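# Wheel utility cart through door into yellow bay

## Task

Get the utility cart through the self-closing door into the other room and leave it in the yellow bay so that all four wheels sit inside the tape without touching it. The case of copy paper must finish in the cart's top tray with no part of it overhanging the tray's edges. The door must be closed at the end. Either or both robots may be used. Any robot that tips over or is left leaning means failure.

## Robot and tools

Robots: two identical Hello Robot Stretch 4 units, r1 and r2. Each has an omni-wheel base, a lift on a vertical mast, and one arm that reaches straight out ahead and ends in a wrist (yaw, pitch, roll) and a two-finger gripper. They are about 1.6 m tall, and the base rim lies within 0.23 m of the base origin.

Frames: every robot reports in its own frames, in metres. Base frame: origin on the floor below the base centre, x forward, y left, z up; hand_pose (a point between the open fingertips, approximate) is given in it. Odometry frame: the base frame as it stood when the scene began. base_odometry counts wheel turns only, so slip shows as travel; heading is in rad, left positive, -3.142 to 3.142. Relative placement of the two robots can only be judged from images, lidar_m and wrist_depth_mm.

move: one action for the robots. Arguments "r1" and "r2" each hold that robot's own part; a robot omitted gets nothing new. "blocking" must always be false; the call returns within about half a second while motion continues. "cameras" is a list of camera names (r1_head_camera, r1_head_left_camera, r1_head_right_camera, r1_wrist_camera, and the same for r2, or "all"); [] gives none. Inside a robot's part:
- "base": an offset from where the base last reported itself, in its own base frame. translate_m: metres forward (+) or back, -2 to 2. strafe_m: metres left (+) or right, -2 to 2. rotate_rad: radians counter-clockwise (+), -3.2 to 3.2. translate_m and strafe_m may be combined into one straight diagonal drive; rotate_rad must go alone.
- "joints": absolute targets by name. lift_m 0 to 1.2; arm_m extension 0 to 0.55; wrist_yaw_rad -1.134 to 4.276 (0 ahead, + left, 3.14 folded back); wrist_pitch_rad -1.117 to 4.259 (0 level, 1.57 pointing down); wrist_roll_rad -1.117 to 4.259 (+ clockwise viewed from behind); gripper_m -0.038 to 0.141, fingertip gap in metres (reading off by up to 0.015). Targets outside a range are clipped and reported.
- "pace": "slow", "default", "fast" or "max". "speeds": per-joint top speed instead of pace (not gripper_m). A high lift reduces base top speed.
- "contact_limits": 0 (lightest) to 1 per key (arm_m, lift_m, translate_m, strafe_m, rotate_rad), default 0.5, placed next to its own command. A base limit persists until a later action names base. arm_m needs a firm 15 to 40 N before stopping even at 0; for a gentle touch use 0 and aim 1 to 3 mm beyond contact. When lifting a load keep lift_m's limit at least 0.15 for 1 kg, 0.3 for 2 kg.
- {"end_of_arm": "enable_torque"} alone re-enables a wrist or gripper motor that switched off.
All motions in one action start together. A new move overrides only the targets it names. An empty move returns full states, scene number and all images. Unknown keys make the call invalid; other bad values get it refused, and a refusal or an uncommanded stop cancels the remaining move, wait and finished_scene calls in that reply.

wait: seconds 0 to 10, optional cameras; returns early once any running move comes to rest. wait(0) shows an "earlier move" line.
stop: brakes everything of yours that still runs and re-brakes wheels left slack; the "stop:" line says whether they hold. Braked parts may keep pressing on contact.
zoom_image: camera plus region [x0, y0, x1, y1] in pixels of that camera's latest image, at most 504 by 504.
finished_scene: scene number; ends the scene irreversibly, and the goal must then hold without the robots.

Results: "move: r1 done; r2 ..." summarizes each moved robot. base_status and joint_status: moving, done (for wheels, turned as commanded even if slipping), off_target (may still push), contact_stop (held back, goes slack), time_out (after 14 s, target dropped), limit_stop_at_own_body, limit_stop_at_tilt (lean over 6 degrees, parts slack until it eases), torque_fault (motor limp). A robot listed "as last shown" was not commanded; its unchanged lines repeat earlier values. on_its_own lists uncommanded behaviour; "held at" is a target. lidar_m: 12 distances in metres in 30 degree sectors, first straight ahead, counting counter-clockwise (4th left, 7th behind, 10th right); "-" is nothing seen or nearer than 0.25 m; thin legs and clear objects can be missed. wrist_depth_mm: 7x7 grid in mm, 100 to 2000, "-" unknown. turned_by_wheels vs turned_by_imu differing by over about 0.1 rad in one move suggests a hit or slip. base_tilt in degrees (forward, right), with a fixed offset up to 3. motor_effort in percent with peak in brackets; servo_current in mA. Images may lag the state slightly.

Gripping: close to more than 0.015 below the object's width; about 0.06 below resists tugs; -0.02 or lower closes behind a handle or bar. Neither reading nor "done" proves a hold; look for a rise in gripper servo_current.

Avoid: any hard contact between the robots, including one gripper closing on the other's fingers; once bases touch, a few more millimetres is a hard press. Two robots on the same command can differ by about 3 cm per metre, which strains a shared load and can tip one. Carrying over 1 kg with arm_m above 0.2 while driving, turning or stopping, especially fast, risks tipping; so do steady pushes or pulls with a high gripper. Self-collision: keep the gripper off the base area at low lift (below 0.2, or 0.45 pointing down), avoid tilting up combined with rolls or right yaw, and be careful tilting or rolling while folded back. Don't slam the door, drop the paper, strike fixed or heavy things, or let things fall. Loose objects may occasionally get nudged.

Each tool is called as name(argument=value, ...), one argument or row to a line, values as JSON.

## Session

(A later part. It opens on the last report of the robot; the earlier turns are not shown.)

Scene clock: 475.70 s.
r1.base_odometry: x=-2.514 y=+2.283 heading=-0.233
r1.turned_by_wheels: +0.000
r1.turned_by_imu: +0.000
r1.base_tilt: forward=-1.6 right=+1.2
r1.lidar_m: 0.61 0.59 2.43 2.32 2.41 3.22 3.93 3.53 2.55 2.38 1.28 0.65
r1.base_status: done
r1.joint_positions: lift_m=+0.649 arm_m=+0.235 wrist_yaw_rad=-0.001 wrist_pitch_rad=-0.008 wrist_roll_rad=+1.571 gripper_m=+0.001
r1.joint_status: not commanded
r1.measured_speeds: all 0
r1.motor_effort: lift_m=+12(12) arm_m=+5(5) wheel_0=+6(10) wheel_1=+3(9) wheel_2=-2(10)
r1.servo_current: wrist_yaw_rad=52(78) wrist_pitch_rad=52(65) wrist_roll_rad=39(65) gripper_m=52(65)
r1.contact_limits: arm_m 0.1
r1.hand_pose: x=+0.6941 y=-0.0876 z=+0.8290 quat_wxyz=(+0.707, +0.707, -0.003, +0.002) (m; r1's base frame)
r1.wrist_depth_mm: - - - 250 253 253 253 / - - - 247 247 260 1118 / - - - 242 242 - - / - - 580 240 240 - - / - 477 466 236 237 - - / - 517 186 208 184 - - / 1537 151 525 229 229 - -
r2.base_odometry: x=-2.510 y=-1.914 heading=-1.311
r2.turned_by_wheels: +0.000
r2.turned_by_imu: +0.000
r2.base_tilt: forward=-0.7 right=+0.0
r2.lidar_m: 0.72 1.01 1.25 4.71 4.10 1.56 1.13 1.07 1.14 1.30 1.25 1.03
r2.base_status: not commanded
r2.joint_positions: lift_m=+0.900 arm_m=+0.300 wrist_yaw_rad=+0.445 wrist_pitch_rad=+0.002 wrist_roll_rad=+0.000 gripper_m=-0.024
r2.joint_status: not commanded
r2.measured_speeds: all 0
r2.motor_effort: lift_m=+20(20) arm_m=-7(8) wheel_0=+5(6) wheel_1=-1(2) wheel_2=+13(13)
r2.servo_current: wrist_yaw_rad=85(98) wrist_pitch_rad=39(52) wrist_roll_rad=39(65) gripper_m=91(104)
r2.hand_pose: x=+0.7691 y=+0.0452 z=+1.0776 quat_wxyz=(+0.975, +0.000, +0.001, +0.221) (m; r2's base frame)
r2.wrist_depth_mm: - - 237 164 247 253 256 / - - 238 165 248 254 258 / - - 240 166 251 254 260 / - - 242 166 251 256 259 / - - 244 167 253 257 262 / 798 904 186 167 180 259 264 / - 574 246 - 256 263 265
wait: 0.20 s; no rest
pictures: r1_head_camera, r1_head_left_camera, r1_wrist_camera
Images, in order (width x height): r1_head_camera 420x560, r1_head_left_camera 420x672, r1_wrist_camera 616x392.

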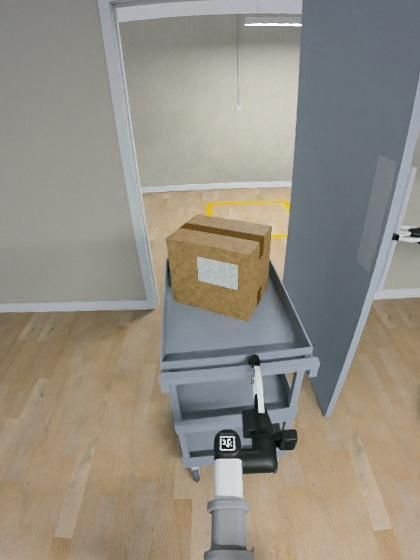

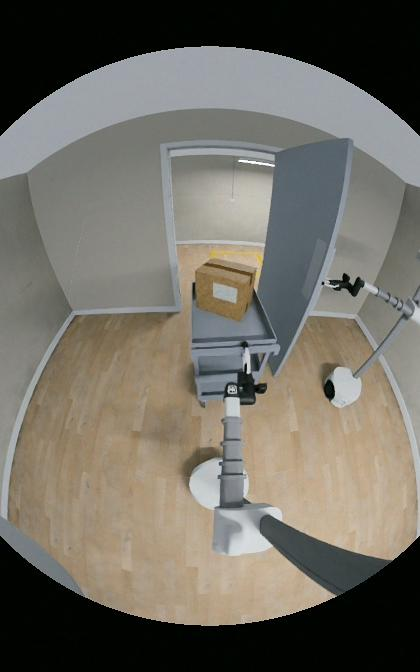

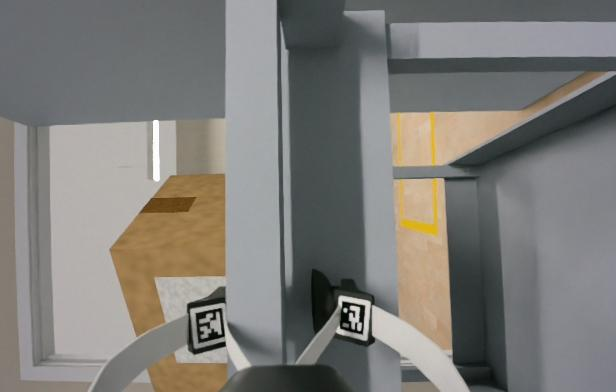

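move(
  blocking=false,
  r1={"base":{"translate_m":0.45,"strafe_m":0.12},"pace":"slow"},
)

wait(
  seconds=8,
)

wait(
  seconds=0.2,
  cameras=["r1_head_camera","r1_wrist_camera","r1_head_left_camera"],
)

Scene clock: 481.50 s.
move: r1 moving
r1.base_odometry: x=-2.501 y=+2.283 heading=-0.233
r1.turned_by_wheels: +0.001
r1.turned_by_imu: +0.000
r1.base_tilt: forward=-1.6 right=+1.3
r1.lidar_m: 0.61 0.63 2.44 2.33 2.41 3.19 3.95 3.54 2.55 2.40 1.28 0.67
r1.base_status: translate_m moving; strafe_m moving
r1.joint_positions: lift_m=+0.649 arm_m=+0.235 wrist_yaw_rad=-0.001 wrist_pitch_rad=-0.008 wrist_roll_rad=+1.571 gripper_m=+0.001
r1.joint_status: not commanded
r1.measured_speeds: translate_m=+0.048 strafe_m=+0.013 rotate_rad=-0.001 lift_m=+0.000 arm_m=+0.000 wrist_yaw_rad=+0.000 wrist_pitch_rad=+0.000 wrist_roll_rad=+0.000
r1.motor_effort: lift_m=+12(12) arm_m=+5(5) wheel_0=+8(8) wheel_1=+7(7) wheel_2=-7(7)
r1.servo_current: wrist_yaw_rad=39(65) wrist_pitch_rad=52(59) wrist_roll_rad=33(59) gripper_m=52(65)
r1.contact_limits: arm_m 0.1
r1.hand_pose: x=+0.6941 y=-0.0876 z=+0.8290 quat_wxyz=(+0.707, +0.707, -0.003, +0.002) (m; r1's base frame)
r1.wrist_depth_mm: - - - 250 254 255 254 / - - - 247 248 - 1138 / - - - 243 244 1983 - / - - 591 241 240 - - / - 480 462 237 237 - - / - 504 186 205 185 - - / 1537 151 539 154 181 - -
r2: as last shown
r2.lidar_m: 0.71 1.01 1.23 4.72 4.09 1.54 1.14 1.07 1.14 1.29 1.23 1.04
r2.motor_effort: lift_m=+20(20) arm_m=-8(8) wheel_0=+6(6) wheel_1=-1(2) wheel_2=+13(13)
r2.servo_current: wrist_yaw_rad=78(91) wrist_pitch_rad=39(46) wrist_roll_rad=46(59) gripper_m=98(98)
r2.wrist_depth_mm: - - 237 164 248 252 255 / - - 239 165 248 252 258 / - - 241 166 251 254 258 / - - 241 167 252 257 259 / - - 243 167 252 257 262 / 842 976 187 168 180 258 263 / - 574 245 - 256 262 266
pictures: none

Scene clock: 486.90 s.
earlier move: r1 done
r1.base_odometry: x=-2.048 y=+2.295 heading=-0.233
r1.turned_by_wheels: -0.001
r1.turned_by_imu: -0.002
r1.base_tilt: forward=-1.6 right=+1.3
r1.lidar_m: 0.61 0.63 2.10 2.22 2.29 3.04 - 3.71 2.62 1.22 0.83 0.67
r1.base_status: done
r1.joint_positions: lift_m=+0.649 arm_m=+0.235 wrist_yaw_rad=-0.002 wrist_pitch_rad=-0.008 wrist_roll_rad=+1.571 gripper_m=+0.001
r1.joint_status: not commanded
r1.measured_speeds: all 0
r1.motor_effort: lift_m=+12(12) arm_m=+5(5) wheel_0=+1(8) wheel_1=+1(7) wheel_2=-4(10)
r1.servo_current: wrist_yaw_rad=59(72) wrist_pitch_rad=46(59) wrist_roll_rad=52(72) gripper_m=52(65)
r1.contact_limits: arm_m 0.1
r1.hand_pose: x=+0.6940 y=-0.0880 z=+0.8290 quat_wxyz=(+0.707, +0.707, -0.003, +0.002) (m; r1's base frame)
r1.wrist_depth_mm: - - - 251 258 256 255 / - - - 249 250 1708 1255 / - - - 245 246 - - / - - 597 241 240 - - / - 480 473 236 237 - - / - - 185 208 185 - - / - 158 539 175 228 - -
r2.base_odometry: x=-2.510 y=-1.914 heading=-1.311
r2.turned_by_wheels: +0.000
r2.turned_by_imu: +0.001
r2.base_tilt: forward=-0.7 right=+0.0
r2.lidar_m: 0.70 1.23 1.29 4.73 4.08 1.56 1.12 1.09 1.13 1.31 1.24 1.04
r2.base_status: not commanded
r2.joint_positions: lift_m=+0.900 arm_m=+0.300 wrist_yaw_rad=+0.445 wrist_pitch_rad=+0.002 wrist_roll_rad=+0.000 gripper_m=-0.024
r2.joint_status: not commanded
r2.measured_speeds: all 0
r2.motor_effort: lift_m=+20(20) arm_m=-7(8) wheel_0=+5(6) wheel_1=-2(2) wheel_2=+13(13)
r2.servo_current: wrist_yaw_rad=72(98) wrist_pitch_rad=46(46) wrist_roll_rad=46(59) gripper_m=91(104)
r2.hand_pose: x=+0.7691 y=+0.0452 z=+1.0776 quat_wxyz=(+0.975, +0.000, +0.001, +0.221) (m; r2's base frame)
r2.wrist_depth_mm: - - 237 164 248 251 256 / - - 238 164 249 253 258 / - - 240 164 251 255 259 / - - 243 166 251 256 262 / 931 - 243 167 253 258 263 / - - 186 167 181 260 264 / - - 245 - 255 262 266
wait: 5.40 of 8 s (r1 has come to rest)
pictures: none

Scene clock: 487.10 s.
r1.base_odometry: x=-2.048 y=+2.295 heading=-0.233
r1.turned_by_wheels: +0.000
r1.turned_by_imu: +0.000
r1.base_tilt: forward=-1.6 right=+1.2
r1.lidar_m: 0.61 0.64 2.10 2.23 2.28 3.03 - 3.70 2.62 1.23 0.83 0.67
r1.base_status: done
r1.joint_positions: lift_m=+0.649 arm_m=+0.235 wrist_yaw_rad=-0.002 wrist_pitch_rad=-0.008 wrist_roll_rad=+1.571 gripper_m=+0.001
r1.joint_status: not commanded
r1.measured_speeds: all 0
r1.motor_effort: lift_m=+12(12) arm_m=+4(5) wheel_0=+0(8) wheel_1=+0(7) wheel_2=-4(10)
r1.servo_current: wrist_yaw_rad=46(72) wrist_pitch_rad=52(59) wrist_roll_rad=52(72) gripper_m=52(65)
r1.contact_limits: arm_m 0.1
r1.hand_pose: x=+0.6940 y=-0.0880 z=+0.8290 quat_wxyz=(+0.707, +0.707, -0.003, +0.002) (m; r1's base frame)
r1.wrist_depth_mm: - - - 250 256 256 255 / - - - 249 250 1661 1229 / - - - 245 246 - - / - - 597 241 240 - - / - 480 477 236 238 - - / - - 184 209 185 - - / - 157 539 175 227 - -
r2.base_odometry: x=-2.510 y=-1.914 heading=-1.311
r2.turned_by_wheels: +0.000
r2.turned_by_imu: +0.000
r2.base_tilt: forward=-0.7 right=+0.0
r2.lidar_m: 0.71 1.23 1.29 4.73 4.08 1.55 1.11 1.08 1.14 1.28 1.23 1.05
r2.base_status: not commanded
r2.joint_positions: lift_m=+0.900 arm_m=+0.300 wrist_yaw_rad=+0.445 wrist_pitch_rad=+0.002 wrist_roll_rad=+0.000 gripper_m=-0.024
r2.joint_status: not commanded
r2.measured_speeds: all 0
r2.motor_effort: lift_m=+20(20) arm_m=-7(8) wheel_0=+5(6) wheel_1=-1(2) wheel_2=+13(13)
r2.servo_current: wrist_yaw_rad=85(98) wrist_pitch_rad=39(46) wrist_roll_rad=39(59) gripper_m=98(104)
r2.hand_pose: x=+0.7691 y=+0.0452 z=+1.0776 quat_wxyz=(+0.975, +0.000, +0.001, +0.221) (m; r2's base frame)
r2.wrist_depth_mm: - - 238 164 248 251 255 / - - 239 165 248 253 257 / - - 240 166 249 255 259 / - - 243 166 252 256 260 / 904 - 243 167 253 257 263 / - - 186 167 181 258 264 / - - 245 - 255 262 265
wait: 0.20 s; no rest
pictures: r1_head_camera, r1_head_left_camera, r1_wrist_camera
Images, in order (width x height): r1_head_camera 420x560, r1_head_left_camera 420x672, r1_wrist_camera 616x392.

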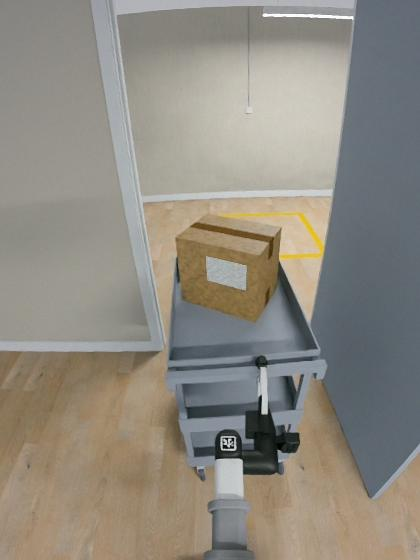

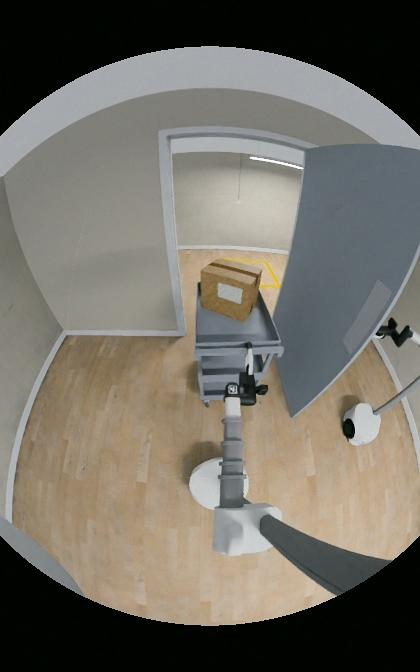

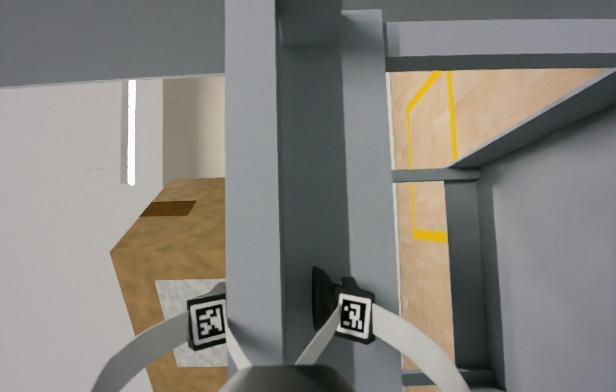

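move(
  blocking=false,
  r1={"base":{"translate_m":0.05,"strafe_m":-0.15},"pace":"slow"},
)

wait(
  seconds=5,
)

wait(
  seconds=0.2,
  cameras=["r1_head_camera","r1_wrist_camera"],
)

Scene clock: 495.33 s.
move: r1 moving
r1.base_odometry: x=-2.047 y=+2.283 heading=-0.233
r1.turned_by_wheels: +0.000
r1.turned_by_imu: +0.000
r1.base_tilt: forward=-1.6 right=+1.3
r1.lidar_m: 0.62 0.67 2.12 2.22 2.29 3.09 - 3.65 2.63 1.21 0.79 0.68
r1.base_status: translate_m moving; strafe_m moving
r1.joint_positions: lift_m=+0.649 arm_m=+0.235 wrist_yaw_rad=-0.002 wrist_pitch_rad=-0.008 wrist_roll_rad=+1.571 gripper_m=+0.001
r1.joint_status: not commanded
r1.measured_speeds: translate_m=+0.014 strafe_m=-0.047 rotate_rad=+0.001 lift_m=+0.000 arm_m=+0.000 wrist_yaw_rad=+0.000 wrist_pitch_rad=+0.000 wrist_roll_rad=+0.000
r1.motor_effort: lift_m=+12(12) arm_m=+5(5) wheel_0=+9(10) wheel_1=-3(6) wheel_2=-2(6)
r1.servo_current: wrist_yaw_rad=39(59) wrist_pitch_rad=46(59) wrist_roll_rad=59(59) gripper_m=52(59)
r1.contact_limits: arm_m 0.1
r1.hand_pose: x=+0.6940 y=-0.0880 z=+0.8290 quat_wxyz=(+0.707, +0.707, -0.003, +0.002) (m; r1's base frame)
r1.wrist_depth_mm: - - - 250 255 255 254 / - - - 247 249 1576 1182 / - - - 244 244 - - / - - 591 240 240 - - / - 480 466 236 237 - - / - 504 186 208 185 - - / - 158 539 229 226 - -
r2: as last shown
r2.base_tilt: forward=-0.6 right=+0.1
r2.lidar_m: 0.72 1.21 1.28 4.72 4.08 1.57 1.14 1.08 1.13 1.31 1.23 1.06
r2.motor_effort: lift_m=+20(20) arm_m=-7(8) wheel_0=+6(6) wheel_1=-2(2) wheel_2=+13(13)
r2.servo_current: wrist_yaw_rad=78(91) wrist_pitch_rad=46(46) wrist_roll_rad=52(65) gripper_m=98(98)
r2.wrist_depth_mm: - - 239 164 248 252 256 / - - 239 164 249 254 258 / - - 240 165 251 254 257 / - - 241 166 251 257 260 / 931 - 243 166 252 258 262 / - - 186 167 180 259 263 / - - 246 - 254 263 265
pictures: none

Scene clock: 497.67 s.
earlier move: r1 done
r1.base_odometry: x=-2.034 y=+2.138 heading=-0.233
r1.turned_by_wheels: +0.000
r1.turned_by_imu: +0.000
r1.base_tilt: forward=-1.6 right=+1.3
r1.lidar_m: 0.59 0.60 2.02 2.36 2.43 3.27 - 3.47 2.47 1.07 0.71 0.70
r1.base_status: done
r1.joint_positions: lift_m=+0.649 arm_m=+0.235 wrist_yaw_rad=+0.003 wrist_pitch_rad=-0.009 wrist_roll_rad=+1.571 gripper_m=+0.001
r1.joint_status: not commanded
r1.measured_speeds: all 0
r1.motor_effort: lift_m=+12(12) arm_m=+4(5) wheel_0=+7(15) wheel_1=-2(6) wheel_2=+1(6)
r1.servo_current: wrist_yaw_rad=46(65) wrist_pitch_rad=46(65) wrist_roll_rad=46(72) gripper_m=52(65)
r1.contact_limits: arm_m 0.1
r1.hand_pose: x=+0.6945 y=-0.0866 z=+0.8293 quat_wxyz=(+0.707, +0.707, -0.002, +0.004) (m; r1's base frame)
r1.wrist_depth_mm: - - - 221 - - - / - - - - 278 283 281 / - - - 260 266 1808 1255 / - - - 253 256 - - / - - 530 243 243 - - / - 469 185 193 234 - - / - 163 488 162 156 - -
r2.base_odometry: x=-2.510 y=-1.914 heading=-1.311
r2.turned_by_wheels: +0.000
r2.turned_by_imu: +0.000
r2.base_tilt: forward=-0.7 right=+0.1
r2.lidar_m: 0.70 1.07 1.13 4.73 4.09 1.56 1.13 1.07 1.14 1.31 1.25 1.04
r2.base_status: not commanded
r2.joint_positions: lift_m=+0.900 arm_m=+0.300 wrist_yaw_rad=+0.445 wrist_pitch_rad=+0.002 wrist_roll_rad=+0.000 gripper_m=-0.024
r2.joint_status: not commanded
r2.measured_speeds: all 0
r2.motor_effort: lift_m=+20(21) arm_m=-7(8) wheel_0=+5(6) wheel_1=-2(2) wheel_2=+13(13)
r2.servo_current: wrist_yaw_rad=78(98) wrist_pitch_rad=39(46) wrist_roll_rad=39(65) gripper_m=85(104)
r2.hand_pose: x=+0.7691 y=+0.0452 z=+1.0776 quat_wxyz=(+0.975, +0.000, +0.001, +0.221) (m; r2's base frame)
r2.wrist_depth_mm: - - 238 164 247 252 256 / - - 239 165 249 253 257 / - - 240 165 250 255 258 / - - 242 166 252 257 260 / - - 244 167 254 257 262 / - 778 186 167 180 260 263 / - - 245 - 255 262 265
wait: 2.33 of 5 s (r1 has come to rest)
pictures: none

Scene clock: 497.87 s.
r1.base_odometry: x=-2.034 y=+2.138 heading=-0.233
r1.turned_by_wheels: +0.000
r1.turned_by_imu: +0.000
r1.base_tilt: forward=-1.6 right=+1.3
r1.lidar_m: 0.58 0.57 2.04 2.36 2.44 3.23 - 3.48 2.49 1.08 0.69 0.66
r1.base_status: done
r1.joint_positions: lift_m=+0.649 arm_m=+0.235 wrist_yaw_rad=+0.003 wrist_pitch_rad=-0.009 wrist_roll_rad=+1.571 gripper_m=+0.001
r1.joint_status: not commanded
r1.measured_speeds: all 0
r1.motor_effort: lift_m=+12(12) arm_m=+4(5) wheel_0=+6(15) wheel_1=-2(6) wheel_2=+1(6)
r1.servo_current: wrist_yaw_rad=59(65) wrist_pitch_rad=52(65) wrist_roll_rad=52(72) gripper_m=46(65)
r1.contact_limits: arm_m 0.1
r1.hand_pose: x=+0.6945 y=-0.0866 z=+0.8293 quat_wxyz=(+0.707, +0.707, -0.002, +0.004) (m; r1's base frame)
r1.wrist_depth_mm: - - - 220 - - - / - - - - 279 281 281 / - - - 262 267 1863 1255 / - - - 254 257 - - / - - 535 244 244 - - / - 469 185 193 234 - - / - 163 480 162 157 - -
r2.base_odometry: x=-2.510 y=-1.914 heading=-1.311
r2.turned_by_wheels: +0.000
r2.turned_by_imu: +0.000
r2.base_tilt: forward=-0.7 right=+0.0
r2.lidar_m: 0.69 1.04 1.12 4.72 4.13 1.55 1.14 1.08 1.16 1.30 1.25 1.03
r2.base_status: not commanded
r2.joint_positions: lift_m=+0.900 arm_m=+0.300 wrist_yaw_rad=+0.445 wrist_pitch_rad=+0.002 wrist_roll_rad=+0.000 gripper_m=-0.024
r2.joint_status: not commanded
r2.measured_speeds: all 0
r2.motor_effort: lift_m=+20(21) arm_m=-7(8) wheel_0=+5(6) wheel_1=-1(2) wheel_2=+13(13)
r2.servo_current: wrist_yaw_rad=85(98) wrist_pitch_rad=39(46) wrist_roll_rad=52(65) gripper_m=85(104)
r2.hand_pose: x=+0.7691 y=+0.0452 z=+1.0776 quat_wxyz=(+0.975, +0.000, +0.001, +0.221) (m; r2's base frame)
r2.wrist_depth_mm: - - 238 164 247 251 256 / - - 239 165 249 253 257 / - - 240 166 250 255 259 / - - 242 166 252 255 262 / - - 244 167 252 257 263 / - 768 186 167 180 258 264 / - - 245 - 256 262 265
wait: 0.20 s; no rest
pictures: r1_head_camera, r1_wrist_camera
Images, in order (width x height): r1_head_camera 420x560, r1_wrist_camera 616x392.

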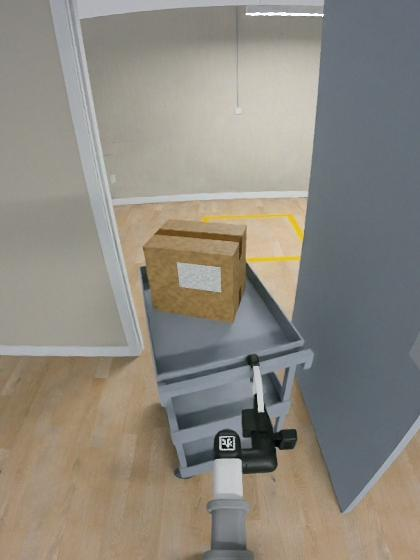

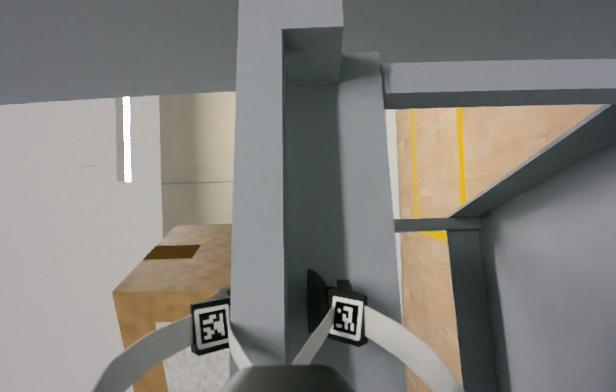

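move(
  blocking=false,
  r1={"base":{"translate_m":-0.3,"strafe_m":0.25},"pace":"slow"},
)

wait(
  seconds=6,
)

wait(
  seconds=0.2,
  cameras=["r1_head_camera","r1_wrist_camera"],
)

Scene clock: 508.83 s.
move: r1 moving
r1.base_odometry: x=-2.042 y=+2.148 heading=-0.232
r1.turned_by_wheels: +0.000
r1.turned_by_imu: +0.000
r1.base_tilt: forward=-1.6 right=+1.3
r1.lidar_m: 0.57 0.59 2.07 2.35 2.41 3.27 - 3.52 2.47 1.07 0.70 0.69
r1.base_status: translate_m moving; strafe_m moving
r1.joint_positions: lift_m=+0.649 arm_m=+0.235 wrist_yaw_rad=+0.003 wrist_pitch_rad=-0.009 wrist_roll_rad=+1.571 gripper_m=+0.001
r1.joint_status: not commanded
r1.measured_speeds: translate_m=-0.039 strafe_m=+0.033 rotate_rad=-0.001 lift_m=+0.000 arm_m=+0.000 wrist_yaw_rad=+0.000 wrist_pitch_rad=+0.000 wrist_roll_rad=+0.000
r1.motor_effort: lift_m=+12(12) arm_m=-4(4) wheel_0=-7(7) wheel_1=+3(5) wheel_2=+8(10)
r1.servo_current: wrist_yaw_rad=52(65) wrist_pitch_rad=52(59) wrist_roll_rad=39(65) gripper_m=59(59)
r1.contact_limits: arm_m 0.1
r1.hand_pose: x=+0.6946 y=-0.0866 z=+0.8294 quat_wxyz=(+0.707, +0.707, -0.002, +0.004) (m; r1's base frame)
r1.wrist_depth_mm: - - - 220 - - - / - - - - 278 283 281 / - - - 259 267 1863 1308 / - - - 252 254 - - / - - 554 243 243 - - / - 466 185 191 233 - - / - 156 480 162 157 - -
r2: as last shown
r2.lidar_m: 0.70 1.08 1.14 4.70 4.07 1.57 1.10 1.06 1.11 1.30 1.24 1.05
r2.motor_effort: lift_m=+20(20) arm_m=-7(8) wheel_0=+6(6) wheel_1=-1(2) wheel_2=+13(13)
r2.servo_current: wrist_yaw_rad=72(85) wrist_pitch_rad=46(46) wrist_roll_rad=39(59) gripper_m=98(104)
r2.wrist_depth_mm: - - 237 164 247 252 256 / - - 239 165 249 253 257 / - - 240 166 250 255 259 / - - 241 167 251 257 260 / - - 243 167 253 258 263 / - 788 187 167 180 259 264 / - - 246 - 256 262 266
pictures: none

Scene clock: 513.47 s.
earlier move: r1 done
r1.base_odometry: x=-2.268 y=+2.450 heading=-0.233
r1.turned_by_wheels: -0.001
r1.turned_by_imu: -0.002
r1.base_tilt: forward=-1.6 right=+1.3
r1.lidar_m: 0.61 1.82 2.24 2.11 2.17 2.89 4.15 3.86 2.77 1.48 1.23 0.65
r1.base_status: done
r1.joint_positions: lift_m=+0.649 arm_m=+0.235 wrist_yaw_rad=-0.003 wrist_pitch_rad=-0.009 wrist_roll_rad=+1.571 gripper_m=+0.001
r1.joint_status: not commanded
r1.measured_speeds: all 0
r1.motor_effort: lift_m=+12(12) arm_m=-4(4) wheel_0=-6(13) wheel_1=+2(5) wheel_2=-1(10)
r1.servo_current: wrist_yaw_rad=59(91) wrist_pitch_rad=52(65) wrist_roll_rad=59(78) gripper_m=59(65)
r1.contact_limits: arm_m 0.1
r1.hand_pose: x=+0.6940 y=-0.0882 z=+0.8294 quat_wxyz=(+0.707, +0.707, -0.004, +0.002) (m; r1's base frame)
r1.wrist_depth_mm: - - - 220 219 - - / - - - 222 222 - - / - - 569 225 226 - - / - 480 459 230 229 - - / - 530 504 233 232 - - / - - 183 200 182 - - / - 148 - 176 158 - -
r2.base_odometry: x=-2.510 y=-1.914 heading=-1.311
r2.turned_by_wheels: +0.000
r2.turned_by_imu: +0.001
r2.base_tilt: forward=-0.7 right=+0.0
r2.lidar_m: 0.71 1.22 1.40 4.71 4.10 1.54 1.14 1.07 1.14 1.29 1.25 1.03
r2.base_status: not commanded
r2.joint_positions: lift_m=+0.900 arm_m=+0.300 wrist_yaw_rad=+0.445 wrist_pitch_rad=+0.002 wrist_roll_rad=+0.000 gripper_m=-0.024
r2.joint_status: not commanded
r2.measured_speeds: all 0
r2.motor_effort: lift_m=+20(20) arm_m=-7(8) wheel_0=+6(6) wheel_1=-1(2) wheel_2=+13(13)
r2.servo_current: wrist_yaw_rad=78(98) wrist_pitch_rad=46(46) wrist_roll_rad=39(65) gripper_m=98(104)
r2.hand_pose: x=+0.7691 y=+0.0452 z=+1.0776 quat_wxyz=(+0.975, +0.000, +0.001, +0.221) (m; r2's base frame)
r2.wrist_depth_mm: - - 238 164 247 251 256 / - - 239 165 249 253 257 / - - 240 166 250 255 259 / - - 242 166 251 256 260 / - - 243 167 254 258 262 / - - 187 167 180 259 263 / - - 245 - 256 263 265
wait: 4.63 of 6 s (r1 has come to rest)
pictures: none

Scene clock: 513.67 s.
r1.base_odometry: x=-2.268 y=+2.450 heading=-0.233
r1.turned_by_wheels: +0.000
r1.turned_by_imu: +0.000
r1.base_tilt: forward=-1.6 right=+1.2
r1.lidar_m: 0.64 1.83 2.24 2.12 2.14 2.92 4.17 3.87 2.76 1.51 1.23 0.63
r1.base_status: done
r1.joint_positions: lift_m=+0.649 arm_m=+0.235 wrist_yaw_rad=-0.003 wrist_pitch_rad=-0.009 wrist_roll_rad=+1.571 gripper_m=+0.001
r1.joint_status: not commanded
r1.measured_speeds: all 0
r1.motor_effort: lift_m=+12(12) arm_m=-4(4) wheel_0=-6(13) wheel_1=+1(5) wheel_2=-1(10)
r1.servo_current: wrist_yaw_rad=59(91) wrist_pitch_rad=65(65) wrist_roll_rad=52(78) gripper_m=52(65)
r1.contact_limits: arm_m 0.1
r1.hand_pose: x=+0.6940 y=-0.0882 z=+0.8294 quat_wxyz=(+0.707, +0.707, -0.004, +0.002) (m; r1's base frame)
r1.wrist_depth_mm: - - - 219 219 - - / - - - 221 222 1921 - / - - 564 226 226 - - / - 480 459 230 229 - - / - 535 504 232 232 - - / - - 183 200 182 - - / - 148 - 176 158 - -
r2.base_odometry: x=-2.510 y=-1.914 heading=-1.311
r2.turned_by_wheels: +0.000
r2.turned_by_imu: +0.000
r2.base_tilt: forward=-0.6 right=+0.1
r2.lidar_m: 0.71 1.21 1.39 4.73 4.08 1.55 1.15 1.07 1.15 1.31 1.25 1.04
r2.base_status: not commanded
r2.joint_positions: lift_m=+0.900 arm_m=+0.300 wrist_yaw_rad=+0.445 wrist_pitch_rad=+0.002 wrist_roll_rad=+0.000 gripper_m=-0.024
r2.joint_status: not commanded
r2.measured_speeds: all 0
r2.motor_effort: lift_m=+20(20) arm_m=-7(8) wheel_0=+5(6) wheel_1=-1(2) wheel_2=+13(13)
r2.servo_current: wrist_yaw_rad=78(98) wrist_pitch_rad=39(46) wrist_roll_rad=33(65) gripper_m=91(104)
r2.hand_pose: x=+0.7691 y=+0.0452 z=+1.0776 quat_wxyz=(+0.975, +0.000, +0.001, +0.221) (m; r2's base frame)
r2.wrist_depth_mm: - - 237 164 247 252 256 / - - 239 164 250 253 258 / - - 240 166 250 256 258 / - - 242 167 252 257 259 / - - 243 167 252 258 262 / - - 186 168 180 259 264 / - - 245 - 255 262 265
wait: 0.20 s; no rest
pictures: r1_head_camera, r1_wrist_camera
Images, in order (width x height): r1_head_camera 420x560, r1_wrist_camera 616x392.

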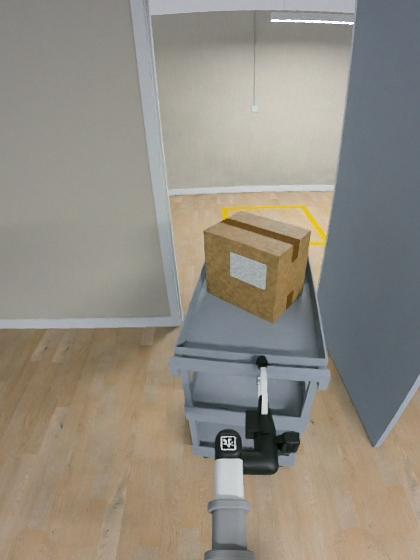

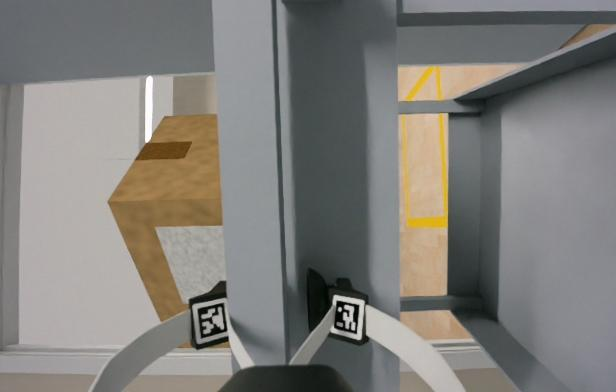

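move(
  blocking=false,
  r1={"base":{"translate_m":0.6,"strafe_m":-0.055},"pace":"slow"},
)

wait(
  seconds=8,
)

wait(
  seconds=0.2,
  cameras=["r1_head_camera","r1_wrist_camera"],
)

Scene clock: 519.57 s.
move: r1 moving
r1.base_odometry: x=-2.257 y=+2.447 heading=-0.233
r1.turned_by_wheels: +0.000
r1.turned_by_imu: +0.000
r1.base_tilt: forward=-1.6 right=+1.3
r1.lidar_m: 0.63 1.78 2.20 2.10 2.19 2.90 4.17 3.86 2.74 1.48 1.14 0.62
r1.base_status: translate_m moving; strafe_m moving
r1.joint_positions: lift_m=+0.649 arm_m=+0.235 wrist_yaw_rad=-0.003 wrist_pitch_rad=-0.009 wrist_roll_rad=+1.571 gripper_m=+0.001
r1.joint_status: not commanded
r1.measured_speeds: translate_m=+0.048 strafe_m=-0.004 rotate_rad=+0.000 lift_m=+0.000 arm_m=+0.000 wrist_yaw_rad=+0.000 wrist_pitch_rad=+0.000 wrist_roll_rad=+0.000
r1.motor_effort: lift_m=+12(12) arm_m=+4(4) wheel_0=+5(6) wheel_1=+5(6) wheel_2=-11(11)
r1.servo_current: wrist_yaw_rad=39(65) wrist_pitch_rad=59(65) wrist_roll_rad=59(59) gripper_m=52(59)
r1.contact_limits: arm_m 0.1
r1.hand_pose: x=+0.6940 y=-0.0882 z=+0.8294 quat_wxyz=(+0.707, +0.707, -0.004, +0.002) (m; r1's base frame)
r1.wrist_depth_mm: - - - 220 220 - - / - - - 221 222 1808 - / - - 564 225 225 - - / - 484 455 229 228 - - / - 530 500 231 231 - - / - - 185 203 182 - - / - 149 - 175 167 - -
r2: as last shown
r2.base_tilt: forward=-0.7 right=+0.0
r2.lidar_m: 0.68 1.20 1.41 4.70 4.07 1.54 1.14 1.08 1.11 1.30 1.24 1.05
r2.motor_effort: lift_m=+20(20) arm_m=-7(7) wheel_0=+5(6) wheel_1=-1(2) wheel_2=+13(13)
r2.servo_current: wrist_yaw_rad=85(91) wrist_pitch_rad=46(46) wrist_roll_rad=39(52) gripper_m=98(98)
r2.wrist_depth_mm: - - 238 165 247 252 257 / - - 238 164 248 253 257 / - - 240 165 249 254 258 / - - 242 166 252 256 259 / - - 243 167 253 257 262 / - - 186 167 180 260 263 / - - 245 - 255 262 266
pictures: none

Scene clock: 526.37 s.
earlier move: r1 done
r1.base_odometry: x=-1.697 y=+2.259 heading=-0.232
r1.turned_by_wheels: +0.001
r1.turned_by_imu: +0.003
r1.base_tilt: forward=-1.6 right=+1.3
r1.lidar_m: 0.60 0.63 1.64 2.18 2.25 3.00 - 3.73 2.69 1.01 0.70 0.65
r1.base_status: done
r1.joint_positions: lift_m=+0.649 arm_m=+0.235 wrist_yaw_rad=+0.001 wrist_pitch_rad=-0.009 wrist_roll_rad=+1.571 gripper_m=+0.001
r1.joint_status: not commanded
r1.measured_speeds: all 0
r1.motor_effort: lift_m=+12(12) arm_m=+4(4) wheel_0=+7(12) wheel_1=+4(9) wheel_2=-1(12)
r1.servo_current: wrist_yaw_rad=39(72) wrist_pitch_rad=59(65) wrist_roll_rad=39(65) gripper_m=46(59)
r1.contact_limits: arm_m 0.1
r1.hand_pose: x=+0.6943 y=-0.0871 z=+0.8294 quat_wxyz=(+0.707, +0.707, -0.003, +0.004) (m; r1's base frame)
r1.wrist_depth_mm: - - - 251 256 255 255 / - - - 248 248 1756 1255 / - - - 244 245 - - / - - 591 241 239 - - / - 480 469 238 237 - - / - - 186 203 233 - - / - 156 539 161 167 - -
r2.base_odometry: x=-2.510 y=-1.914 heading=-1.311
r2.turned_by_wheels: +0.000
r2.turned_by_imu: +0.001
r2.base_tilt: forward=-0.6 right=+0.1
r2.lidar_m: 0.68 1.24 3.85 4.74 4.10 1.57 1.13 1.08 1.13 1.29 1.22 1.09
r2.base_status: not commanded
r2.joint_positions: lift_m=+0.900 arm_m=+0.300 wrist_yaw_rad=+0.445 wrist_pitch_rad=+0.002 wrist_roll_rad=+0.000 gripper_m=-0.024
r2.joint_status: not commanded
r2.measured_speeds: all 0
r2.motor_effort: lift_m=+20(20) arm_m=-7(8) wheel_0=+5(6) wheel_1=-1(2) wheel_2=+13(13)
r2.servo_current: wrist_yaw_rad=91(104) wrist_pitch_rad=39(46) wrist_roll_rad=46(65) gripper_m=91(104)
r2.hand_pose: x=+0.7691 y=+0.0452 z=+1.0776 quat_wxyz=(+0.975, +0.000, +0.001, +0.221) (m; r2's base frame)
r2.wrist_depth_mm: - - 237 164 248 251 256 / - - 240 165 248 254 257 / - - 240 166 251 254 259 / - - 242 166 250 256 260 / - - 243 167 253 257 263 / - - 186 168 180 259 264 / - - 245 - 256 262 265
wait: 6.80 of 8 s (r1 has come to rest)
pictures: none

Scene clock: 526.57 s.
r1.base_odometry: x=-1.697 y=+2.259 heading=-0.232
r1.turned_by_wheels: +0.000
r1.turned_by_imu: +0.000
r1.base_tilt: forward=-1.6 right=+1.3
r1.lidar_m: 0.59 0.65 1.64 2.19 2.28 3.05 - 3.75 2.67 1.01 0.68 0.67
r1.base_status: done
r1.joint_positions: lift_m=+0.649 arm_m=+0.235 wrist_yaw_rad=+0.001 wrist_pitch_rad=-0.009 wrist_roll_rad=+1.571 gripper_m=+0.001
r1.joint_status: not commanded
r1.measured_speeds: all 0
r1.motor_effort: lift_m=+12(12) arm_m=+4(4) wheel_0=+7(12) wheel_1=+4(9) wheel_2=-1(12)
r1.servo_current: wrist_yaw_rad=46(72) wrist_pitch_rad=52(65) wrist_roll_rad=46(65) gripper_m=59(59)
r1.contact_limits: arm_m 0.1
r1.hand_pose: x=+0.6943 y=-0.0871 z=+0.8294 quat_wxyz=(+0.707, +0.707, -0.003, +0.004) (m; r1's base frame)
r1.wrist_depth_mm: - - - 250 256 255 254 / - - - 248 249 1708 1229 / - - - 244 245 - - / - - 597 241 240 - - / - 480 469 237 236 - - / - - 186 203 233 - - / - 156 539 161 167 - -
r2.base_odometry: x=-2.510 y=-1.914 heading=-1.311
r2.turned_by_wheels: +0.000
r2.turned_by_imu: +0.000
r2.base_tilt: forward=-0.6 right=+0.0
r2.lidar_m: 0.70 1.23 3.81 4.73 4.09 1.57 1.13 1.06 1.13 1.33 1.21 1.04
r2.base_status: not commanded
r2.joint_positions: lift_m=+0.900 arm_m=+0.300 wrist_yaw_rad=+0.445 wrist_pitch_rad=+0.002 wrist_roll_rad=+0.000 gripper_m=-0.024
r2.joint_status: not commanded
r2.measured_speeds: all 0
r2.motor_effort: lift_m=+20(20) arm_m=-7(8) wheel_0=+5(6) wheel_1=-2(2) wheel_2=+13(13)
r2.servo_current: wrist_yaw_rad=85(104) wrist_pitch_rad=33(46) wrist_roll_rad=59(65) gripper_m=91(104)
r2.hand_pose: x=+0.7691 y=+0.0452 z=+1.0776 quat_wxyz=(+0.975, +0.000, +0.001, +0.221) (m; r2's base frame)
r2.wrist_depth_mm: - - 237 164 247 252 256 / - - 238 165 249 253 257 / - - 240 165 250 255 259 / - - 243 167 252 256 260 / - - 243 167 252 258 262 / - - 187 167 181 258 264 / - - 245 - 257 263 266
wait: 0.20 s; no rest
pictures: r1_head_camera, r1_wrist_camera
Images, in order (width x height): r1_head_camera 420x560, r1_wrist_camera 616x392.

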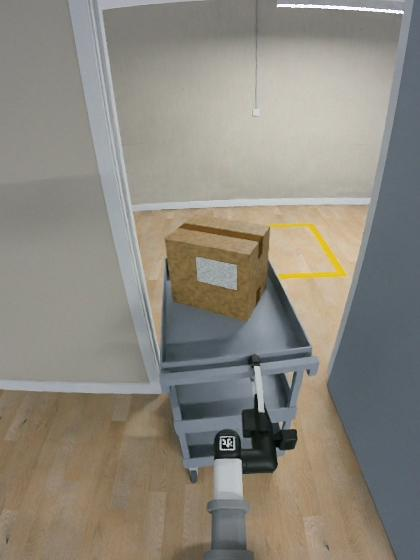

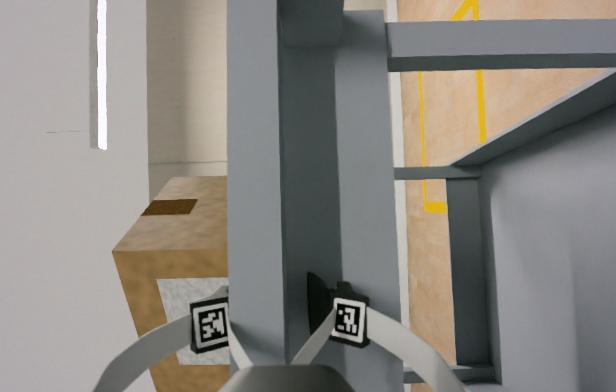

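move(
  blocking=false,
  r1={"base":{"translate_m":0.35,"strafe_m":-0.03},"pace":"slow"},
)

wait(
  seconds=8,
)

wait(
  seconds=0.2,
  cameras=["r1_head_camera","r1_head_left_camera"],
)

Scene clock: 542.33 s.
move: r1 moving
r1.base_odometry: x=-1.686 y=+2.255 heading=-0.232
r1.turned_by_wheels: +0.001
r1.turned_by_imu: +0.000
r1.base_tilt: forward=-1.6 right=+1.3
r1.lidar_m: 0.59 0.62 1.60 2.19 2.26 3.06 - 3.75 2.69 0.70 0.69 0.64
r1.base_status: translate_m moving; strafe_m moving
r1.joint_positions: lift_m=+0.649 arm_m=+0.235 wrist_yaw_rad=+0.001 wrist_pitch_rad=-0.009 wrist_roll_rad=+1.571 gripper_m=+0.001
r1.joint_status: not commanded
r1.measured_speeds: translate_m=+0.048 strafe_m=-0.004 rotate_rad=-0.001 lift_m=+0.000 arm_m=+0.000 wrist_yaw_rad=+0.000 wrist_pitch_rad=+0.000 wrist_roll_rad=+0.000
r1.motor_effort: lift_m=+12(12) arm_m=+4(4) wheel_0=+9(10) wheel_1=+5(6) wheel_2=-6(7)
r1.servo_current: wrist_yaw_rad=52(65) wrist_pitch_rad=46(59) wrist_roll_rad=52(59) gripper_m=59(59)
r1.contact_limits: arm_m 0.1
r1.hand_pose: x=+0.6943 y=-0.0871 z=+0.8294 quat_wxyz=(+0.707, +0.707, -0.003, +0.004) (m; r1's base frame)
r1.wrist_depth_mm: - - - 251 256 256 255 / - - - 248 250 1708 1229 / - - - 245 246 - - / - - 597 241 241 - - / - 484 473 237 236 - - / - 512 187 204 233 - - / - 157 535 173 167 - -
r2: as last shown
r2.base_tilt: forward=-0.6 right=+0.1
r2.lidar_m: 0.70 1.23 3.81 4.73 4.06 1.58 1.14 1.08 1.15 1.29 1.25 1.04
r2.motor_effort: lift_m=+20(20) arm_m=-7(8) wheel_0=+5(6) wheel_1=-1(2) wheel_2=+13(13)
r2.servo_current: wrist_yaw_rad=85(91) wrist_pitch_rad=39(46) wrist_roll_rad=46(59) gripper_m=104(104)
r2.wrist_depth_mm: - - 237 164 246 252 254 / - - 238 165 248 253 257 / - - 241 165 250 255 259 / - - 242 167 253 257 260 / - - 243 167 253 257 262 / - - 186 167 181 259 264 / - - 245 - 256 262 266
pictures: none

Scene clock: 546.63 s.
earlier move: r1 done
r1.base_odometry: x=-1.364 y=+2.149 heading=-0.232
r1.turned_by_wheels: +0.000
r1.turned_by_imu: +0.001
r1.base_tilt: forward=-1.6 right=+1.3
r1.lidar_m: 0.57 0.57 1.14 2.22 2.31 3.11 - 3.67 1.27 0.62 0.61 0.69
r1.base_status: done
r1.joint_positions: lift_m=+0.649 arm_m=+0.235 wrist_yaw_rad=+0.001 wrist_pitch_rad=-0.009 wrist_roll_rad=+1.571 gripper_m=+0.001
r1.joint_status: not commanded
r1.measured_speeds: all 0
r1.motor_effort: lift_m=+12(12) arm_m=+4(4) wheel_0=+6(11) wheel_1=+3(8) wheel_2=-1(7)
r1.servo_current: wrist_yaw_rad=46(78) wrist_pitch_rad=59(65) wrist_roll_rad=46(72) gripper_m=46(59)
r1.contact_limits: arm_m 0.1
r1.hand_pose: x=+0.6943 y=-0.0871 z=+0.8294 quat_wxyz=(+0.707, +0.707, -0.003, +0.004) (m; r1's base frame)
r1.wrist_depth_mm: - - - 224 - 1983 1229 / - - - - 283 285 283 / - - - 262 268 - 1229 / - - - 252 257 - - / - - 574 242 243 - - / - 469 185 203 233 - - / - 157 480 171 158 - -
r2.base_odometry: x=-2.510 y=-1.914 heading=-1.311
r2.turned_by_wheels: +0.000
r2.turned_by_imu: +0.001
r2.base_tilt: forward=-0.6 right=+0.0
r2.lidar_m: 0.70 1.26 3.83 4.72 4.11 1.56 1.12 1.08 1.14 1.31 1.24 1.04
r2.base_status: not commanded
r2.joint_positions: lift_m=+0.900 arm_m=+0.300 wrist_yaw_rad=+0.445 wrist_pitch_rad=+0.002 wrist_roll_rad=+0.000 gripper_m=-0.024
r2.joint_status: not commanded
r2.measured_speeds: all 0
r2.motor_effort: lift_m=+20(20) arm_m=-7(8) wheel_0=+5(6) wheel_1=-2(2) wheel_2=+13(13)
r2.servo_current: wrist_yaw_rad=91(98) wrist_pitch_rad=46(46) wrist_roll_rad=52(59) gripper_m=91(104)
r2.hand_pose: x=+0.7691 y=+0.0452 z=+1.0776 quat_wxyz=(+0.975, +0.000, +0.001, +0.221) (m; r2's base frame)
r2.wrist_depth_mm: - - 237 165 246 252 257 / - - 239 165 248 253 257 / - - 241 165 250 254 259 / - - 242 167 250 256 262 / - - 242 167 252 257 262 / - - 186 167 180 259 263 / - - 246 - 256 262 265
wait: 4.30 of 8 s (r1 has come to rest)
pictures: none

Scene clock: 546.83 s.
r1.base_odometry: x=-1.364 y=+2.149 heading=-0.232
r1.turned_by_wheels: +0.000
r1.turned_by_imu: +0.000
r1.base_tilt: forward=-1.6 right=+1.3
r1.lidar_m: 0.57 0.59 1.17 2.22 2.30 3.09 - 3.70 1.25 0.60 0.64 0.71
r1.base_status: done
r1.joint_positions: lift_m=+0.649 arm_m=+0.235 wrist_yaw_rad=+0.001 wrist_pitch_rad=-0.009 wrist_roll_rad=+1.571 gripper_m=+0.001
r1.joint_status: not commanded
r1.measured_speeds: all 0
r1.motor_effort: lift_m=+12(12) arm_m=+4(4) wheel_0=+5(11) wheel_1=+3(8) wheel_2=-1(7)
r1.servo_current: wrist_yaw_rad=46(78) wrist_pitch_rad=52(65) wrist_roll_rad=52(72) gripper_m=52(59)
r1.contact_limits: arm_m 0.1
r1.hand_pose: x=+0.6943 y=-0.0871 z=+0.8294 quat_wxyz=(+0.707, +0.707, -0.003, +0.004) (m; r1's base frame)
r1.wrist_depth_mm: - - - 224 - 1921 1229 / - - - - 285 286 283 / - - - 263 268 - 1255 / - - - 254 258 - - / - - 574 242 242 - - / - 469 185 203 231 - - / - 156 477 171 158 - -
r2.base_odometry: x=-2.510 y=-1.914 heading=-1.311
r2.turned_by_wheels: +0.000
r2.turned_by_imu: +0.000
r2.base_tilt: forward=-0.6 right=+0.0
r2.lidar_m: 0.72 1.30 3.81 4.73 4.09 1.56 1.15 1.08 1.15 1.30 1.25 1.04
r2.base_status: not commanded
r2.joint_positions: lift_m=+0.900 arm_m=+0.300 wrist_yaw_rad=+0.445 wrist_pitch_rad=+0.002 wrist_roll_rad=+0.000 gripper_m=-0.024
r2.joint_status: not commanded
r2.measured_speeds: all 0
r2.motor_effort: lift_m=+20(20) arm_m=-7(8) wheel_0=+5(6) wheel_1=-1(2) wheel_2=+13(13)
r2.servo_current: wrist_yaw_rad=78(98) wrist_pitch_rad=46(46) wrist_roll_rad=46(59) gripper_m=104(104)
r2.hand_pose: x=+0.7691 y=+0.0452 z=+1.0776 quat_wxyz=(+0.975, +0.000, +0.001, +0.221) (m; r2's base frame)
r2.wrist_depth_mm: - - 237 165 247 252 257 / - - 239 164 248 253 257 / - - 240 165 250 255 259 / - - 242 167 252 255 260 / - - 242 167 253 257 263 / - - 187 168 180 259 264 / - - 245 - 255 262 265
wait: 0.20 s; no rest
pictures: r1_head_camera, r1_head_left_camera
Images, in order (width x height): r1_head_camera 420x560, r1_head_left_camera 420x672.

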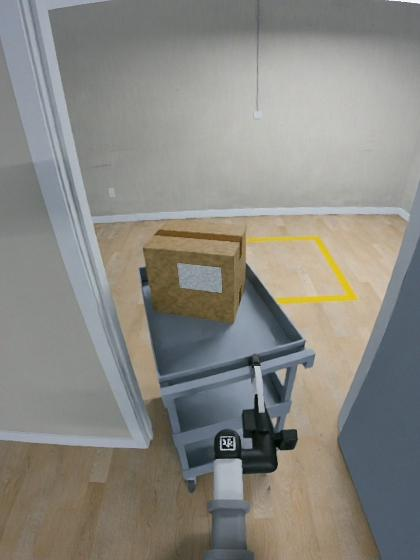

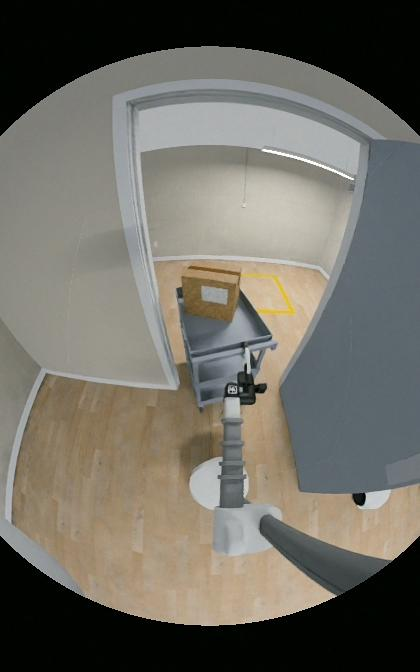

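move(
  blocking=false,
  r1={"base":{"translate_m":0.4,"strafe_m":0.06},"pace":"slow"},
)

wait(
  seconds=8,
)

wait(
  seconds=0.2,
  cameras=["r1_head_camera","r1_head_left_camera"],
)

Scene clock: 552.77 s.
move: r1 moving
r1.base_odometry: x=-1.351 y=+2.148 heading=-0.231
r1.turned_by_wheels: +0.000
r1.turned_by_imu: +0.000
r1.base_tilt: forward=-1.6 right=+1.3
r1.lidar_m: 0.58 0.56 1.15 2.22 2.29 3.07 - 3.69 1.26 0.61 0.64 0.68
r1.base_status: translate_m moving; strafe_m moving
r1.joint_positions: lift_m=+0.649 arm_m=+0.235 wrist_yaw_rad=+0.001 wrist_pitch_rad=-0.009 wrist_roll_rad=+1.571 gripper_m=+0.001
r1.joint_status: not commanded
r1.measured_speeds: translate_m=+0.048 strafe_m=+0.007 rotate_rad=-0.001 lift_m=+0.000 arm_m=+0.000 wrist_yaw_rad=+0.000 wrist_pitch_rad=+0.000 wrist_roll_rad=+0.000
r1.motor_effort: lift_m=+12(12) arm_m=+4(4) wheel_0=+5(8) wheel_1=+6(6) wheel_2=-6(7)
r1.servo_current: wrist_yaw_rad=46(59) wrist_pitch_rad=52(65) wrist_roll_rad=52(59) gripper_m=52(52)
r1.contact_limits: arm_m 0.1
r1.hand_pose: x=+0.6943 y=-0.0871 z=+0.8294 quat_wxyz=(+0.707, +0.707, -0.003, +0.004) (m; r1's base frame)
r1.wrist_depth_mm: - - - 227 - 1983 1229 / - - - - 286 286 285 / - - - - 270 - 1255 / - - - 254 258 - - / - - 585 243 243 - - / - 462 183 203 232 - - / - 157 473 171 158 - -
r2: as last shown
r2.base_tilt: forward=-0.6 right=+0.1
r2.lidar_m: 0.68 1.29 3.81 4.72 4.10 1.57 1.13 1.09 1.14 1.31 1.24 1.04
r2.motor_effort: lift_m=+20(20) arm_m=-7(8) wheel_0=+5(6) wheel_1=-2(2) wheel_2=+13(13)
r2.servo_current: wrist_yaw_rad=78(91) wrist_pitch_rad=46(46) wrist_roll_rad=46(52) gripper_m=91(98)
r2.wrist_depth_mm: - - 237 164 247 252 256 / - - 239 164 248 254 257 / - - 241 165 250 255 259 / - - 242 166 251 256 259 / - - 244 167 253 257 263 / - - 186 168 180 260 264 / - - 246 - 256 262 266
pictures: none

Scene clock: 557.57 s.
earlier move: r1 done
r1.base_odometry: x=-0.961 y=+2.116 heading=-0.232
r1.turned_by_wheels: -0.001
r1.turned_by_imu: -0.003
r1.base_tilt: forward=-1.6 right=+1.3
r1.lidar_m: 0.54 0.53 0.60 1.55 2.25 3.04 - 3.74 0.70 0.64 0.65 0.72
r1.base_status: done
r1.joint_positions: lift_m=+0.649 arm_m=+0.235 wrist_yaw_rad=-0.002 wrist_pitch_rad=-0.009 wrist_roll_rad=+1.571 gripper_m=+0.001
r1.joint_status: not commanded
r1.measured_speeds: all 0
r1.motor_effort: lift_m=+12(12) arm_m=+4(4) wheel_0=+1(8) wheel_1=+1(8) wheel_2=-3(9)
r1.servo_current: wrist_yaw_rad=52(78) wrist_pitch_rad=59(65) wrist_roll_rad=33(65) gripper_m=52(59)
r1.contact_limits: arm_m 0.1
r1.hand_pose: x=+0.6941 y=-0.0880 z=+0.8294 quat_wxyz=(+0.707, +0.707, -0.004, +0.003) (m; r1's base frame)
r1.wrist_depth_mm: - - - 253 - 1808 1336 / - - - - 304 307 304 / - - - - 306 1756 1255 / - - - 259 270 1921 - / - - - 247 249 - - / - 585 185 202 185 - - / - 157 449 184 182 - -
r2.base_odometry: x=-2.510 y=-1.914 heading=-1.311
r2.turned_by_wheels: +0.000
r2.turned_by_imu: +0.001
r2.base_tilt: forward=-0.7 right=+0.0
r2.lidar_m: 0.71 3.65 3.83 4.76 4.09 1.54 1.12 1.06 1.14 1.30 1.23 1.02
r2.base_status: not commanded
r2.joint_positions: lift_m=+0.900 arm_m=+0.300 wrist_yaw_rad=+0.445 wrist_pitch_rad=+0.002 wrist_roll_rad=+0.000 gripper_m=-0.024
r2.joint_status: not commanded
r2.measured_speeds: all 0
r2.motor_effort: lift_m=+20(20) arm_m=-7(8) wheel_0=+6(6) wheel_1=-1(2) wheel_2=+13(13)
r2.servo_current: wrist_yaw_rad=85(98) wrist_pitch_rad=39(46) wrist_roll_rad=46(59) gripper_m=91(104)
r2.hand_pose: x=+0.7691 y=+0.0452 z=+1.0776 quat_wxyz=(+0.975, +0.000, +0.001, +0.221) (m; r2's base frame)
r2.wrist_depth_mm: - - 237 164 248 252 256 / - - 239 165 249 254 258 / - - 240 165 251 254 260 / - - 242 166 250 256 260 / - - 244 167 253 258 262 / - - 186 168 180 259 264 / - - 246 - 255 263 266
wait: 4.80 of 8 s (r1 has come to rest)
pictures: none

Scene clock: 557.77 s.
r1.base_odometry: x=-0.961 y=+2.116 heading=-0.232
r1.turned_by_wheels: +0.000
r1.turned_by_imu: +0.000
r1.base_tilt: forward=-1.6 right=+1.3
r1.lidar_m: 0.53 0.53 0.62 1.56 2.25 3.03 - 3.73 0.69 0.64 0.66 0.72
r1.base_status: done
r1.joint_positions: lift_m=+0.649 arm_m=+0.235 wrist_yaw_rad=-0.002 wrist_pitch_rad=-0.009 wrist_roll_rad=+1.571 gripper_m=+0.001
r1.joint_status: not commanded
r1.measured_speeds: all 0
r1.motor_effort: lift_m=+12(12) arm_m=+4(4) wheel_0=+1(8) wheel_1=+1(8) wheel_2=-3(9)
r1.servo_current: wrist_yaw_rad=46(78) wrist_pitch_rad=59(65) wrist_roll_rad=52(65) gripper_m=59(59)
r1.contact_limits: arm_m 0.1
r1.hand_pose: x=+0.6941 y=-0.0880 z=+0.8294 quat_wxyz=(+0.707, +0.707, -0.004, +0.003) (m; r1's base frame)
r1.wrist_depth_mm: - - - 252 - 1863 1336 / - - - - 304 306 304 / - - - - 306 1756 1255 / - - - 260 270 1921 - / - - - 246 249 - - / - 580 185 203 185 - - / - 157 445 185 182 - -
r2.base_odometry: x=-2.510 y=-1.914 heading=-1.311
r2.turned_by_wheels: +0.000
r2.turned_by_imu: +0.000
r2.base_tilt: forward=-0.7 right=+0.1
r2.lidar_m: 0.70 3.67 3.83 4.72 4.06 1.57 1.10 1.09 1.16 1.27 1.23 1.02
r2.base_status: not commanded
r2.joint_positions: lift_m=+0.900 arm_m=+0.300 wrist_yaw_rad=+0.445 wrist_pitch_rad=+0.002 wrist_roll_rad=+0.000 gripper_m=-0.024
r2.joint_status: not commanded
r2.measured_speeds: all 0
r2.motor_effort: lift_m=+20(20) arm_m=-7(8) wheel_0=+5(6) wheel_1=-1(2) wheel_2=+13(13)
r2.servo_current: wrist_yaw_rad=78(98) wrist_pitch_rad=39(46) wrist_roll_rad=39(59) gripper_m=98(104)
r2.hand_pose: x=+0.7691 y=+0.0452 z=+1.0776 quat_wxyz=(+0.975, +0.000, +0.001, +0.221) (m; r2's base frame)
r2.wrist_depth_mm: - - 238 164 248 251 256 / - - 239 165 248 253 257 / - - 240 166 250 254 258 / - - 242 166 251 256 262 / - - 243 167 253 257 262 / - - 186 168 180 260 264 / - - 245 - 256 262 265
wait: 0.20 s; no rest
pictures: r1_head_camera, r1_head_left_camera
Images, in order (width x height): r1_head_camera 420x560, r1_head_left_camera 420x672.

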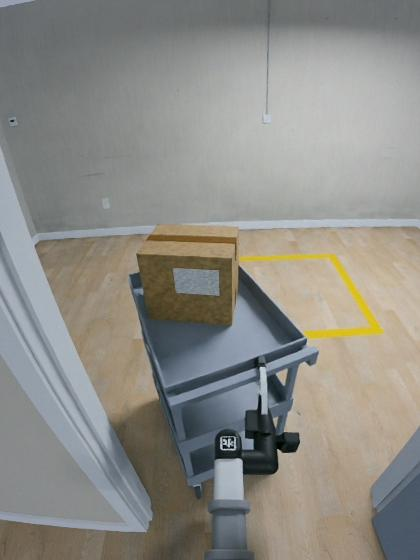

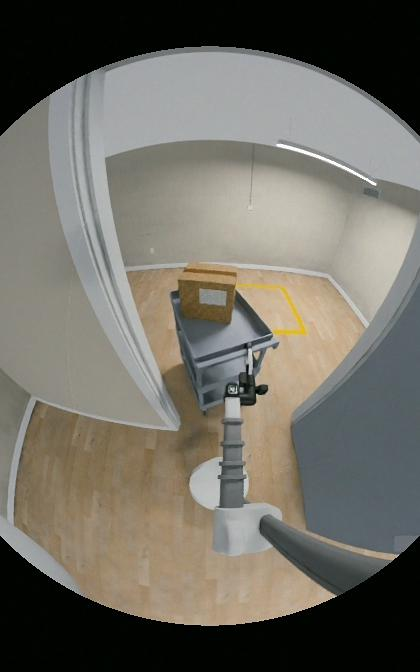

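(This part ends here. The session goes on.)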